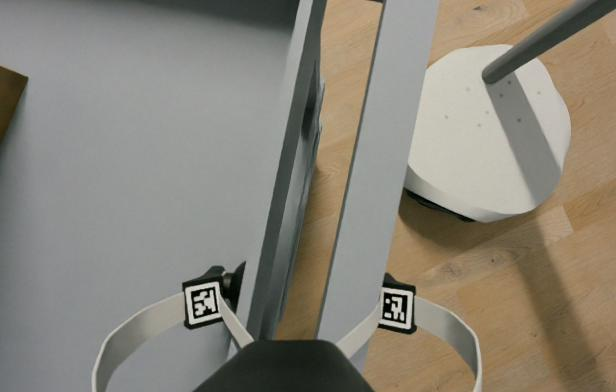

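Emit:
move --blocking false --r2 '{"base":{"strafe_m":-0.106,"translate_m":-0.407},"joints":{"wrist_roll_rad":1.76},"speeds":{"wrist_roll_rad":0.3},"contact_limits":{"translate_m":0.3}}'

Emit:
wait --seconds 5

Emit:
wait --seconds 0.5 --cameras '["r2_wrist_camera","r2_head_right_camera","r2_head_left_camera","r1_head_right_camera"]'

Scene clock: 390.27 s.
move: r2 moving
r1: as last shown
r1.lidar_m: 1.20 0.33 0.25 - 0.25 0.27 0.56 3.80 1.08 2.52 2.79 1.12
r1.motor_effort: lift_m=+19(20) arm_m=+4(4) wheel_0=-6(7) wheel_1=+7(7) wheel_2=-1(1)
r1.servo_current: wrist_yaw_rad=46(59) wrist_pitch_rad=46(52) wrist_roll_rad=52(65) gripper_m=33(39)
r1.contact_limits: strafe_m 0.9
r1.wrist_depth_mm: - 134 133 - 384 241 181 / - 116 134 - 427 243 183 / - 116 152 - 436 245 185 / 109 135 192 - 399 246 185 / 210 - - - 402 248 186 / 224 1229 193 1182 188 248 186 / 223 750 759 798 370 208 187
r2.base_odometry: x=-1.528 y=-0.837 heading=-2.693
r2.turned_by_wheels: +0.000
r2.turned_by_imu: +0.000
r2.base_tilt: forward=-0.6 right=+0.1
r2.lidar_m: 0.46 2.39 1.97 1.98 2.22 3.01 3.00 3.34 2.78 2.76 3.13 0.32
r2.base_status: translate_m moving; strafe_m moving
r2.joint_positions: lift_m=+0.925 arm_m=+0.256 wrist_yaw_rad=-0.001 wrist_pitch_rad=+1.561 wrist_roll_rad=+2.081 gripper_m=+0.021
r2.joint_status: wrist_roll_rad moving
r2.measured_speeds: translate_m=-0.122 strafe_m=-0.032 rotate_rad=-0.009 lift_m=+0.000 arm_m=+0.000 wrist_yaw_rad=+0.000 wrist_pitch_rad=+0.000 wrist_roll_rad=-0.298
r2.motor_effort: lift_m=+18(18) arm_m=-4(4) wheel_0=-7(7) wheel_1=-11(11) wheel_2=+14(16)
r2.servo_current: wrist_yaw_rad=46(52) wrist_pitch_rad=46(59) wrist_roll_rad=78(111) gripper_m=111(111)
r2.contact_limits: lift_m 0.25; translate_m 0.3
r2.hand_pose: x=+0.4297 y=-0.0874 z=+0.8148 quat_wxyz=(+0.359, +0.613, +0.356, -0.607) (m; r2's base frame)
r2.wrist_depth_mm: - - - 179 175 1008 1008 / 249 - - 201 1008 - 683 / - - - 500 176 - - / - - - 1042 176 - - / - - 179 1042 177 1008 1025 / - 160 185 820 181 1025 1025 / - - - - 1025 1025 1008
pictures: none

Scene clock: 392.63 s.
earlier move: r2 done
r1.base_odometry: x=-2.043 y=-0.192 heading=-2.411
r1.turned_by_wheels: +0.000
r1.turned_by_imu: +0.000
r1.base_tilt: forward=-1.6 right=+1.3
r1.lidar_m: 1.42 0.32 0.25 - 0.25 0.25 0.57 3.80 1.09 2.57 2.78 1.43
r1.base_status: not commanded
r1.joint_positions: lift_m=+0.124 arm_m=+0.000 wrist_yaw_rad=+3.196 wrist_pitch_rad=+0.002 wrist_roll_rad=+0.000 gripper_m=+0.056
r1.joint_status: not commanded
r1.measured_speeds: all 0
r1.motor_effort: lift_m=+19(20) arm_m=+4(4) wheel_0=-7(7) wheel_1=+7(8) wheel_2=-1(1)
r1.servo_current: wrist_yaw_rad=46(72) wrist_pitch_rad=33(52) wrist_roll_rad=52(65) gripper_m=46(52)
r1.contact_limits: strafe_m 0.9
r1.hand_pose: x=-0.1219 y=+0.0715 z=+0.3019 quat_wxyz=(-0.027, -0.001, +0.000, +1.000) (m; r1's base frame)
r1.wrist_depth_mm: - 134 134 - 387 241 182 / - 115 134 - 427 243 182 / - 116 153 - 433 245 185 / 109 135 192 - 399 248 185 / 209 - - - 402 247 187 / 225 1205 193 1205 188 248 186 / 223 750 750 788 368 207 186
r2.base_odometry: x=-1.231 y=-0.586 heading=-2.693
r2.turned_by_wheels: +0.000
r2.turned_by_imu: +0.000
r2.base_tilt: forward=-0.7 right=+0.1
r2.lidar_m: 0.42 0.49 2.17 2.16 2.41 2.65 2.64 3.00 2.57 2.58 2.93 0.37
r2.base_status: done
r2.joint_positions: lift_m=+0.925 arm_m=+0.256 wrist_yaw_rad=-0.001 wrist_pitch_rad=+1.561 wrist_roll_rad=+1.764 gripper_m=+0.021
r2.joint_status: all done
r2.measured_speeds: all 0
r2.motor_effort: lift_m=+18(18) arm_m=-4(4) wheel_0=-4(12) wheel_1=-4(12) wheel_2=+2(16)
r2.servo_current: wrist_yaw_rad=52(59) wrist_pitch_rad=52(59) wrist_roll_rad=46(117) gripper_m=111(117)
r2.contact_limits: lift_m 0.25; translate_m 0.3
r2.hand_pose: x=+0.4297 y=-0.0874 z=+0.8148 quat_wxyz=(+0.452, +0.549, +0.447, -0.543) (m; r2's base frame)
r2.wrist_depth_mm: - - - 257 176 1008 1025 / - - - 265 176 1025 1025 / - - - 496 176 1025 1008 / - - - 496 176 - - / - - - 1042 193 - - / - 163 185 564 180 154 1025 / - 135 - - 1025 1042 1025
wait: 2.37 of 5 s (r2 has come to rest)
pictures: none

Scene clock: 393.13 s.
r1.base_odometry: x=-2.043 y=-0.192 heading=-2.411
r1.turned_by_wheels: +0.000
r1.turned_by_imu: +0.000
r1.base_tilt: forward=-1.6 right=+1.3
r1.lidar_m: 1.43 0.31 0.25 - 0.25 0.25 0.59 3.77 1.08 2.54 2.77 1.43
r1.base_status: not commanded
r1.joint_positions: lift_m=+0.124 arm_m=+0.000 wrist_yaw_rad=+3.196 wrist_pitch_rad=+0.002 wrist_roll_rad=+0.000 gripper_m=+0.056
r1.joint_status: not commanded
r1.measured_speeds: all 0
r1.motor_effort: lift_m=+19(20) arm_m=+4(4) wheel_0=-6(7) wheel_1=+7(8) wheel_2=-1(1)
r1.servo_current: wrist_yaw_rad=59(72) wrist_pitch_rad=46(52) wrist_roll_rad=46(65) gripper_m=46(52)
r1.contact_limits: strafe_m 0.9
r1.hand_pose: x=-0.1219 y=+0.0715 z=+0.3019 quat_wxyz=(-0.027, -0.001, +0.000, +1.000) (m; r1's base frame)
r1.wrist_depth_mm: - 134 133 - 382 239 181 / - 115 133 - 430 242 183 / - 116 152 - 433 245 185 / 109 135 191 - 397 247 185 / 210 - - - 404 248 187 / 225 1229 194 1229 188 248 186 / 222 759 759 798 368 206 186
r2.base_odometry: x=-1.231 y=-0.586 heading=-2.693
r2.turned_by_wheels: +0.000
r2.turned_by_imu: +0.000
r2.base_tilt: forward=-0.7 right=+0.1
r2.lidar_m: 0.42 0.49 2.17 2.14 2.36 2.67 2.65 2.97 2.62 2.59 2.94 0.39
r2.base_status: done
r2.joint_positions: lift_m=+0.925 arm_m=+0.256 wrist_yaw_rad=-0.001 wrist_pitch_rad=+1.561 wrist_roll_rad=+1.764 gripper_m=+0.021
r2.joint_status: all done
r2.measured_speeds: all 0
r2.motor_effort: lift_m=+17(18) arm_m=-3(4) wheel_0=-4(12) wheel_1=-4(12) wheel_2=+2(16)
r2.servo_current: wrist_yaw_rad=39(59) wrist_pitch_rad=59(59) wrist_roll_rad=59(117) gripper_m=117(117)
r2.contact_limits: lift_m 0.25; translate_m 0.3
r2.hand_pose: x=+0.4297 y=-0.0874 z=+0.8148 quat_wxyz=(+0.452, +0.549, +0.447, -0.543) (m; r2's base frame)
r2.wrist_depth_mm: - - - 256 175 1008 1025 / - - - 266 176 1008 1008 / - - - 496 176 1008 1008 / - - - 496 177 - - / - - - 1042 193 - - / - 163 186 564 178 154 1008 / - 134 - - 1025 1025 1008
wait: 0.50 s; at rest by 0.27 s
pictures: r1_head_right_camera, r2_head_left_camera, r2_head_right_camera, r2_wrist_camera
Images, in order (width x height): r1_head_right_camera 420x672, r2_head_left_camera 420x672, r2_head_right_camera 420x672, r2_wrist_camera 616x392.

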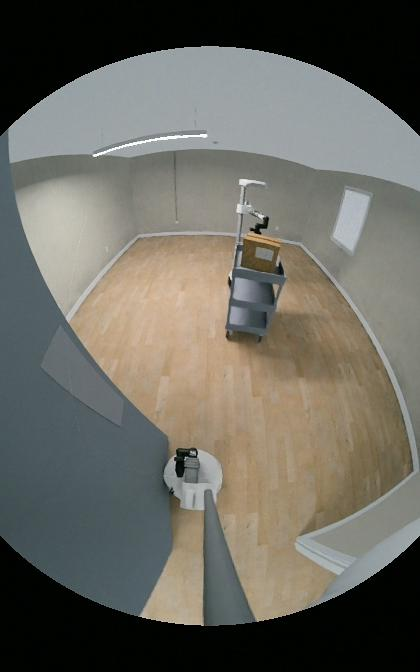

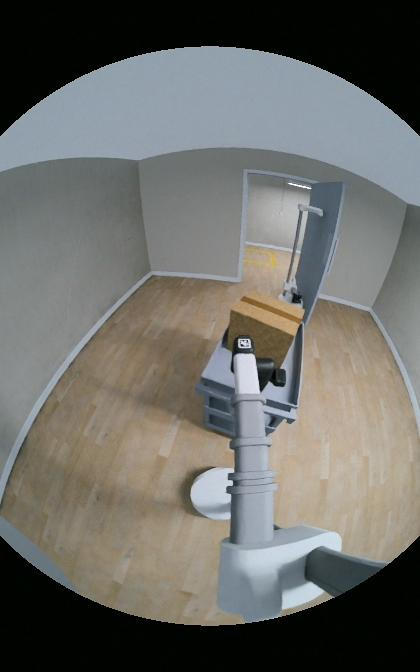

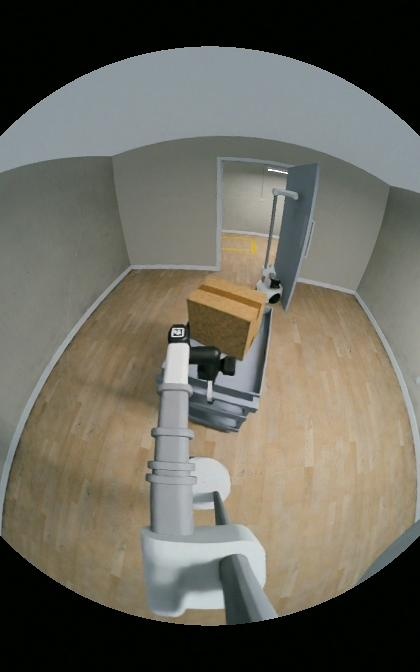

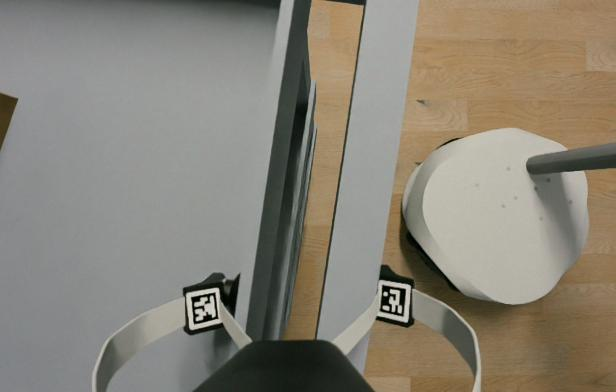

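Emit:
move --blocking false --r2 '{"base":{"strafe_m":-0.099,"translate_m":-0.035},"contact_limits":{"translate_m":0.3}}'

Emit:
wait --seconds 4

Emit:
wait --seconds 0.5

Emit:
move --blocking false --r2 '{"base":{"strafe_m":-0.096,"translate_m":0.592},"contact_limits":{"translate_m":0.3}}'

Emit:
wait --seconds 5

Emit:
wait --seconds 0.5 --cameras '["r2_wrist_camera","r2_head_right_camera","r2_head_left_camera","r1_head_right_camera"]'

Scene clock: 404.63 s.
move: r2 moving
r1: as last shown
r1.lidar_m: 1.40 0.34 0.25 - 0.25 0.25 0.58 3.76 1.10 2.54 2.79 1.45
r1.motor_effort: lift_m=+20(20) arm_m=+4(4) wheel_0=-6(7) wheel_1=+7(8) wheel_2=-1(1)
r1.servo_current: wrist_yaw_rad=59(65) wrist_pitch_rad=39(52) wrist_roll_rad=33(59) gripper_m=39(46)
r1.contact_limits: strafe_m 0.9
r1.wrist_depth_mm: - 133 133 - 387 241 181 / - 115 133 - 427 242 182 / - 116 152 - 433 245 185 / 109 135 193 - 397 247 185 / 210 - - - 407 248 187 / 225 1205 193 1205 188 248 187 / 222 750 741 788 370 207 186
r2.base_odometry: x=-1.235 y=-0.555 heading=-2.692
r2.turned_by_wheels: +0.001
r2.turned_by_imu: +0.002
r2.base_tilt: forward=-0.7 right=+0.1
r2.lidar_m: 0.42 0.47 2.21 2.16 2.44 2.65 2.64 2.97 2.58 2.55 2.92 0.39
r2.base_status: translate_m moving; strafe_m moving
r2.joint_positions: lift_m=+0.925 arm_m=+0.256 wrist_yaw_rad=-0.001 wrist_pitch_rad=+1.561 wrist_roll_rad=+1.764 gripper_m=+0.021
r2.joint_status: not commanded
r2.measured_speeds: translate_m=-0.041 strafe_m=-0.117 rotate_rad=-0.003 lift_m=+0.000 arm_m=+0.000 wrist_yaw_rad=+0.000 wrist_pitch_rad=+0.000 wrist_roll_rad=+0.000
r2.motor_effort: lift_m=+18(18) arm_m=-4(4) wheel_0=+15(16) wheel_1=-9(12) wheel_2=+12(12)
r2.servo_current: wrist_yaw_rad=46(52) wrist_pitch_rad=52(59) wrist_roll_rad=39(59) gripper_m=111(117)
r2.contact_limits: lift_m 0.25; translate_m 0.3
r2.hand_pose: x=+0.4297 y=-0.0874 z=+0.8148 quat_wxyz=(+0.452, +0.549, +0.447, -0.543) (m; r2's base frame)
r2.wrist_depth_mm: - - - 235 174 1008 991 / - - - 1025 175 1025 1008 / - - - 236 175 1025 1025 / - - - 809 176 - - / - - - 242 176 - - / - - 185 517 177 1008 1008 / - - - - 1025 1025 1025
pictures: none

Scene clock: 405.70 s.
earlier move: r2 done
r1.base_odometry: x=-2.043 y=-0.192 heading=-2.411
r1.turned_by_wheels: +0.000
r1.turned_by_imu: +0.000
r1.base_tilt: forward=-1.6 right=+1.3
r1.lidar_m: 1.42 0.31 0.25 - 0.25 0.25 0.57 3.78 1.09 2.56 2.77 1.44
r1.base_status: not commanded
r1.joint_positions: lift_m=+0.124 arm_m=+0.000 wrist_yaw_rad=+3.196 wrist_pitch_rad=+0.002 wrist_roll_rad=+0.000 gripper_m=+0.056
r1.joint_status: not commanded
r1.measured_speeds: all 0
r1.motor_effort: lift_m=+19(20) arm_m=+4(4) wheel_0=-6(7) wheel_1=+7(8) wheel_2=-1(1)
r1.servo_current: wrist_yaw_rad=46(65) wrist_pitch_rad=46(52) wrist_roll_rad=46(65) gripper_m=33(52)
r1.contact_limits: strafe_m 0.9
r1.hand_pose: x=-0.1219 y=+0.0715 z=+0.3019 quat_wxyz=(-0.027, -0.001, +0.000, +1.000) (m; r1's base frame)
r1.wrist_depth_mm: - 134 134 - 384 240 181 / - 115 133 - 430 243 182 / - 116 153 - 436 244 185 / 109 135 193 - 399 247 186 / 210 - - - 402 248 186 / 226 1205 193 1205 187 248 186 / 222 741 759 788 368 207 186
r2.base_odometry: x=-1.243 y=-0.482 heading=-2.693
r2.turned_by_wheels: -0.001
r2.turned_by_imu: +0.000
r2.base_tilt: forward=-0.7 right=+0.1
r2.lidar_m: 0.40 0.44 2.25 2.25 2.52 2.66 2.62 2.99 2.50 2.49 2.83 0.39
r2.base_status: done
r2.joint_positions: lift_m=+0.925 arm_m=+0.256 wrist_yaw_rad=-0.001 wrist_pitch_rad=+1.569 wrist_roll_rad=+1.761 gripper_m=+0.021
r2.joint_status: not commanded
r2.measured_speeds: all 0
r2.motor_effort: lift_m=+17(18) arm_m=-4(4) wheel_0=+7(16) wheel_1=-2(12) wheel_2=+5(13)
r2.servo_current: wrist_yaw_rad=46(59) wrist_pitch_rad=39(59) wrist_roll_rad=46(65) gripper_m=104(117)
r2.contact_limits: lift_m 0.25; translate_m 0.3
r2.hand_pose: x=+0.4275 y=-0.0874 z=+0.8148 quat_wxyz=(+0.451, +0.546, +0.450, -0.545) (m; r2's base frame)
r2.wrist_depth_mm: - - - 249 1025 1025 1025 / - - - 1025 1025 1025 1025 / - - - 809 176 1025 1025 / - - - 243 176 - 1025 / - - 180 241 - - 1042 / - - 183 236 179 159 1042 / - - - - 1025 1025 1025
wait: 1.07 of 4 s (r2 has come to rest)
pictures: none

Scene clock: 406.20 s.
r1.base_odometry: x=-2.043 y=-0.192 heading=-2.411
r1.turned_by_wheels: +0.000
r1.turned_by_imu: +0.000
r1.base_tilt: forward=-1.6 right=+1.3
r1.lidar_m: 1.42 0.31 0.25 - 0.25 0.25 0.59 3.78 1.08 2.54 2.78 1.44
r1.base_status: not commanded
r1.joint_positions: lift_m=+0.124 arm_m=+0.000 wrist_yaw_rad=+3.196 wrist_pitch_rad=+0.002 wrist_roll_rad=+0.000 gripper_m=+0.056
r1.joint_status: not commanded
r1.measured_speeds: all 0
r1.motor_effort: lift_m=+19(20) arm_m=+4(4) wheel_0=-6(7) wheel_1=+7(8) wheel_2=-1(1)
r1.servo_current: wrist_yaw_rad=52(65) wrist_pitch_rad=39(52) wrist_roll_rad=39(65) gripper_m=46(52)
r1.contact_limits: strafe_m 0.9
r1.hand_pose: x=-0.1219 y=+0.0715 z=+0.3019 quat_wxyz=(-0.027, -0.001, +0.000, +1.000) (m; r1's base frame)
r1.wrist_depth_mm: - 134 134 - 384 240 181 / - 115 133 - 430 243 183 / - 116 152 - 436 244 184 / 109 135 191 - 399 247 185 / 210 - - - 402 247 186 / 226 1205 194 1182 188 248 187 / 223 750 759 798 366 208 187
r2.base_odometry: x=-1.243 y=-0.482 heading=-2.693
r2.turned_by_wheels: +0.000
r2.turned_by_imu: +0.000
r2.base_tilt: forward=-0.7 right=+0.0
r2.lidar_m: 0.38 0.41 2.25 2.26 2.54 2.65 2.64 2.99 2.48 2.50 2.83 0.37
r2.base_status: done
r2.joint_positions: lift_m=+0.925 arm_m=+0.256 wrist_yaw_rad=-0.001 wrist_pitch_rad=+1.569 wrist_roll_rad=+1.761 gripper_m=+0.021
r2.joint_status: not commanded
r2.measured_speeds: all 0
r2.motor_effort: lift_m=+18(18) arm_m=-4(4) wheel_0=+8(16) wheel_1=-2(12) wheel_2=+5(13)
r2.servo_current: wrist_yaw_rad=46(59) wrist_pitch_rad=39(59) wrist_roll_rad=39(65) gripper_m=104(117)
r2.contact_limits: lift_m 0.25; translate_m 0.3
r2.hand_pose: x=+0.4275 y=-0.0874 z=+0.8148 quat_wxyz=(+0.451, +0.546, +0.450, -0.545) (m; r2's base frame)
r2.wrist_depth_mm: - - - 248 1025 1025 1025 / - - - 1008 1025 1025 1025 / - - - 820 176 1042 1042 / - - - 244 176 - 1025 / - - 180 241 - - 1025 / - - 183 237 180 158 1008 / - - - - 1042 1042 1042
wait: 0.50 s; at rest by 0.27 s
pictures: none

Scene clock: 406.70 s.
move: r2 moving
r1: as last shown
r1.lidar_m: 1.40 0.32 0.25 - 0.25 0.25 0.58 3.79 1.07 2.53 2.79 1.45
r1.motor_effort: lift_m=+19(20) arm_m=+4(4) wheel_0=-7(7) wheel_1=+7(7) wheel_2=-1(1)
r1.servo_current: wrist_yaw_rad=52(59) wrist_pitch_rad=39(46) wrist_roll_rad=52(65) gripper_m=39(46)
r1.contact_limits: strafe_m 0.9
r1.wrist_depth_mm: - 134 133 - 387 240 181 / - 115 133 - 427 243 182 / - 116 152 - 436 244 185 / 109 135 192 - 402 247 186 / 211 - - - 404 248 186 / 225 1229 194 1182 188 248 187 / 223 759 750 788 368 208 187
r2.base_odometry: x=-1.273 y=-0.491 heading=-2.692
r2.turned_by_wheels: +0.000
r2.turned_by_imu: +0.000
r2.base_tilt: forward=-0.7 right=+0.1
r2.lidar_m: 0.37 0.43 2.25 2.25 2.52 2.66 2.66 2.98 2.50 2.50 2.80 0.36
r2.base_status: translate_m moving; strafe_m moving
r2.joint_positions: lift_m=+0.925 arm_m=+0.256 wrist_yaw_rad=-0.004 wrist_pitch_rad=+1.577 wrist_roll_rad=+1.761 gripper_m=+0.021
r2.joint_status: not commanded
r2.measured_speeds: translate_m=+0.121 strafe_m=-0.020 rotate_rad=-0.002 lift_m=+0.000 arm_m=+0.000 wrist_yaw_rad=-0.006 wrist_pitch_rad=+0.011 wrist_roll_rad=+0.000
r2.motor_effort: lift_m=+18(18) arm_m=+1(4) wheel_0=+17(17) wheel_1=+7(9) wheel_2=-18(18)
r2.servo_current: wrist_yaw_rad=52(59) wrist_pitch_rad=52(52) wrist_roll_rad=59(59) gripper_m=104(111)
r2.contact_limits: lift_m 0.25; translate_m 0.3
r2.hand_pose: x=+0.4247 y=-0.0874 z=+0.8148 quat_wxyz=(+0.448, +0.545, +0.450, -0.548) (m; r2's base frame)
r2.wrist_depth_mm: - - - 232 175 1042 1042 / - - - 1042 176 1060 1042 / - - - 1025 175 1042 1042 / - - - 1042 176 - 1042 / - - - 1042 176 - 1042 / - - 183 1060 176 168 1042 / - - - - - 1042 1060
pictures: none

Scene clock: 409.67 s.
earlier move: r2 done
r1.base_odometry: x=-2.043 y=-0.192 heading=-2.411
r1.turned_by_wheels: +0.000
r1.turned_by_imu: +0.000
r1.base_tilt: forward=-1.6 right=+1.3
r1.lidar_m: 1.01 0.32 0.25 - 0.25 0.26 0.58 3.82 1.08 2.55 2.76 0.85
r1.base_status: not commanded
r1.joint_positions: lift_m=+0.124 arm_m=+0.000 wrist_yaw_rad=+3.196 wrist_pitch_rad=+0.002 wrist_roll_rad=+0.000 gripper_m=+0.056
r1.joint_status: not commanded
r1.measured_speeds: all 0
r1.motor_effort: lift_m=+19(20) arm_m=+4(4) wheel_0=-7(7) wheel_1=+7(7) wheel_2=-1(1)
r1.servo_current: wrist_yaw_rad=52(78) wrist_pitch_rad=39(52) wrist_roll_rad=46(72) gripper_m=39(52)
r1.contact_limits: strafe_m 0.9
r1.hand_pose: x=-0.1219 y=+0.0715 z=+0.3019 quat_wxyz=(-0.027, -0.001, +0.000, +1.000) (m; r1's base frame)
r1.wrist_depth_mm: - 134 133 - 384 240 181 / - 115 133 - 427 242 183 / - 116 153 - 433 244 185 / 109 135 193 - 399 245 185 / 211 - - - 402 248 186 / 225 1205 194 1160 188 249 186 / 222 759 759 798 368 208 186
r2.base_odometry: x=-1.818 y=-0.653 heading=-2.692
r2.turned_by_wheels: +0.000
r2.turned_by_imu: -0.002
r2.base_tilt: forward=-0.6 right=+0.1
r2.lidar_m: 0.40 0.45 2.24 2.22 2.48 3.22 3.19 3.03 2.53 2.50 2.86 0.41
r2.base_status: done
r2.joint_positions: lift_m=+0.925 arm_m=+0.256 wrist_yaw_rad=-0.001 wrist_pitch_rad=+1.571 wrist_roll_rad=+1.761 gripper_m=+0.021
r2.joint_status: not commanded
r2.measured_speeds: all 0
r2.motor_effort: lift_m=+17(18) arm_m=+4(4) wheel_0=+0(17) wheel_1=+4(9) wheel_2=-4(21)
r2.servo_current: wrist_yaw_rad=46(59) wrist_pitch_rad=39(59) wrist_roll_rad=52(65) gripper_m=111(117)
r2.contact_limits: lift_m 0.25; translate_m 0.3
r2.hand_pose: x=+0.4268 y=-0.0874 z=+0.8148 quat_wxyz=(+0.450, +0.545, +0.450, -0.545) (m; r2's base frame)
r2.wrist_depth_mm: - - 191 176 1042 1025 1008 / - - 186 500 1025 1025 1025 / - - 180 176 1025 1025 1008 / - - 207 177 177 - 759 / - - 200 559 177 - - / - - 185 500 179 156 1025 / - - - - 1025 1042 1025
wait: 2.97 of 5 s (r2 has come to rest)
pictures: none

Scene clock: 410.17 s.
r1.base_odometry: x=-2.043 y=-0.192 heading=-2.411
r1.turned_by_wheels: +0.000
r1.turned_by_imu: +0.000
r1.base_tilt: forward=-1.6 right=+1.3
r1.lidar_m: 1.03 0.29 0.25 - 0.25 0.25 0.56 3.77 1.08 2.54 2.78 0.85
r1.base_status: not commanded
r1.joint_positions: lift_m=+0.124 arm_m=+0.000 wrist_yaw_rad=+3.196 wrist_pitch_rad=+0.002 wrist_roll_rad=+0.000 gripper_m=+0.056
r1.joint_status: not commanded
r1.measured_speeds: all 0
r1.motor_effort: lift_m=+19(20) arm_m=+4(4) wheel_0=-6(7) wheel_1=+7(7) wheel_2=-1(1)
r1.servo_current: wrist_yaw_rad=59(78) wrist_pitch_rad=46(52) wrist_roll_rad=52(72) gripper_m=39(52)
r1.contact_limits: strafe_m 0.9
r1.hand_pose: x=-0.1219 y=+0.0715 z=+0.3019 quat_wxyz=(-0.027, -0.001, +0.000, +1.000) (m; r1's base frame)
r1.wrist_depth_mm: - 134 134 - 384 241 181 / - 115 133 - 433 244 182 / - 116 153 - 436 245 185 / 109 135 191 - 397 247 186 / 209 - - - 404 247 186 / 225 1182 194 1182 188 249 186 / 223 759 750 788 366 208 186
r2.base_odometry: x=-1.818 y=-0.653 heading=-2.692
r2.turned_by_wheels: +0.000
r2.turned_by_imu: +0.000
r2.base_tilt: forward=-0.7 right=+0.1
r2.lidar_m: 0.40 0.45 2.23 2.22 2.50 3.25 3.22 3.03 2.53 2.52 2.85 0.41
r2.base_status: done
r2.joint_positions: lift_m=+0.925 arm_m=+0.256 wrist_yaw_rad=-0.001 wrist_pitch_rad=+1.571 wrist_roll_rad=+1.761 gripper_m=+0.021
r2.joint_status: not commanded
r2.measured_speeds: all 0
r2.motor_effort: lift_m=+18(18) arm_m=+4(4) wheel_0=+0(17) wheel_1=+4(9) wheel_2=-4(21)
r2.servo_current: wrist_yaw_rad=46(59) wrist_pitch_rad=39(59) wrist_roll_rad=46(65) gripper_m=111(117)
r2.contact_limits: lift_m 0.25; translate_m 0.3
r2.hand_pose: x=+0.4268 y=-0.0874 z=+0.8148 quat_wxyz=(+0.450, +0.545, +0.450, -0.545) (m; r2's base frame)
r2.wrist_depth_mm: - - 191 176 1025 1025 1008 / - - 185 500 1025 1025 1025 / - - 181 176 1025 1042 1008 / - - 208 176 177 - 759 / - - 200 559 176 - - / - - 186 496 179 155 1025 / - - - - 1025 1025 1025
wait: 0.50 s; at rest by 0.27 s
pictures: r1_head_right_camera, r2_head_left_camera, r2_head_right_camera, r2_wrist_camera
Images, in order (width x height): r1_head_right_camera 420x672, r2_head_left_camera 420x672, r2_head_right_camera 420x672, r2_wrist_camera 616x392.

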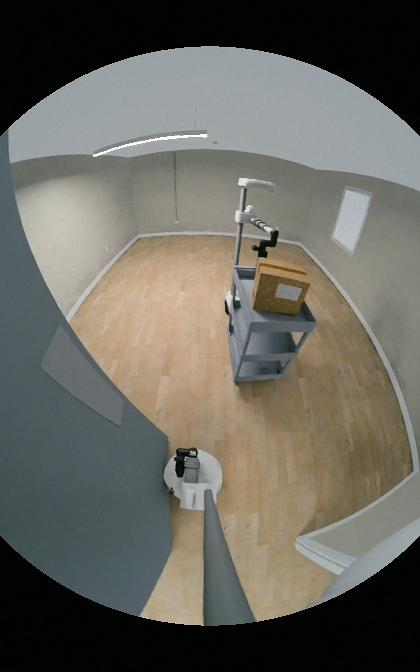

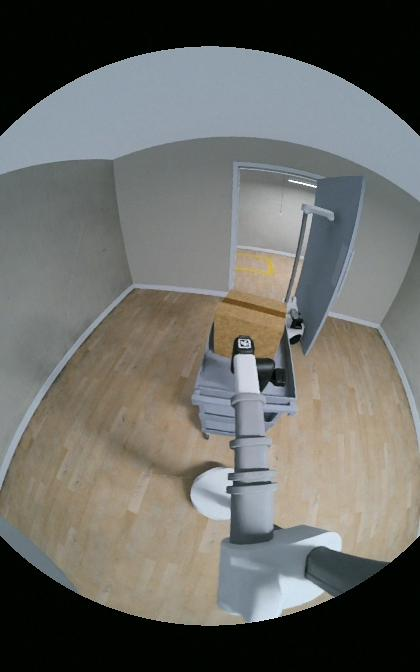

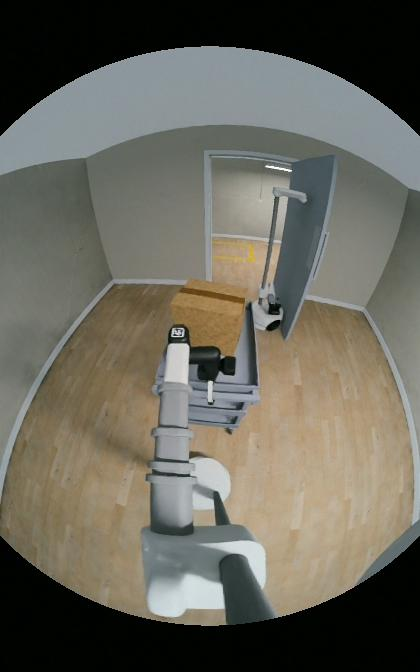

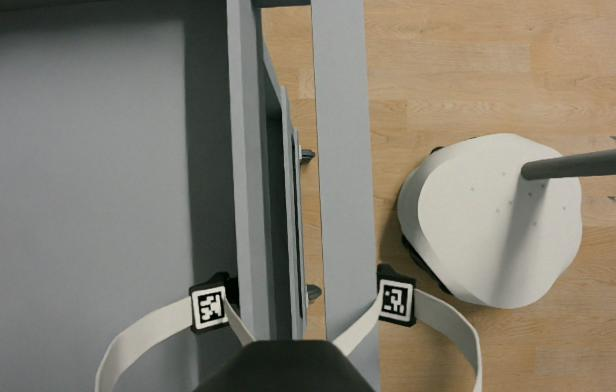

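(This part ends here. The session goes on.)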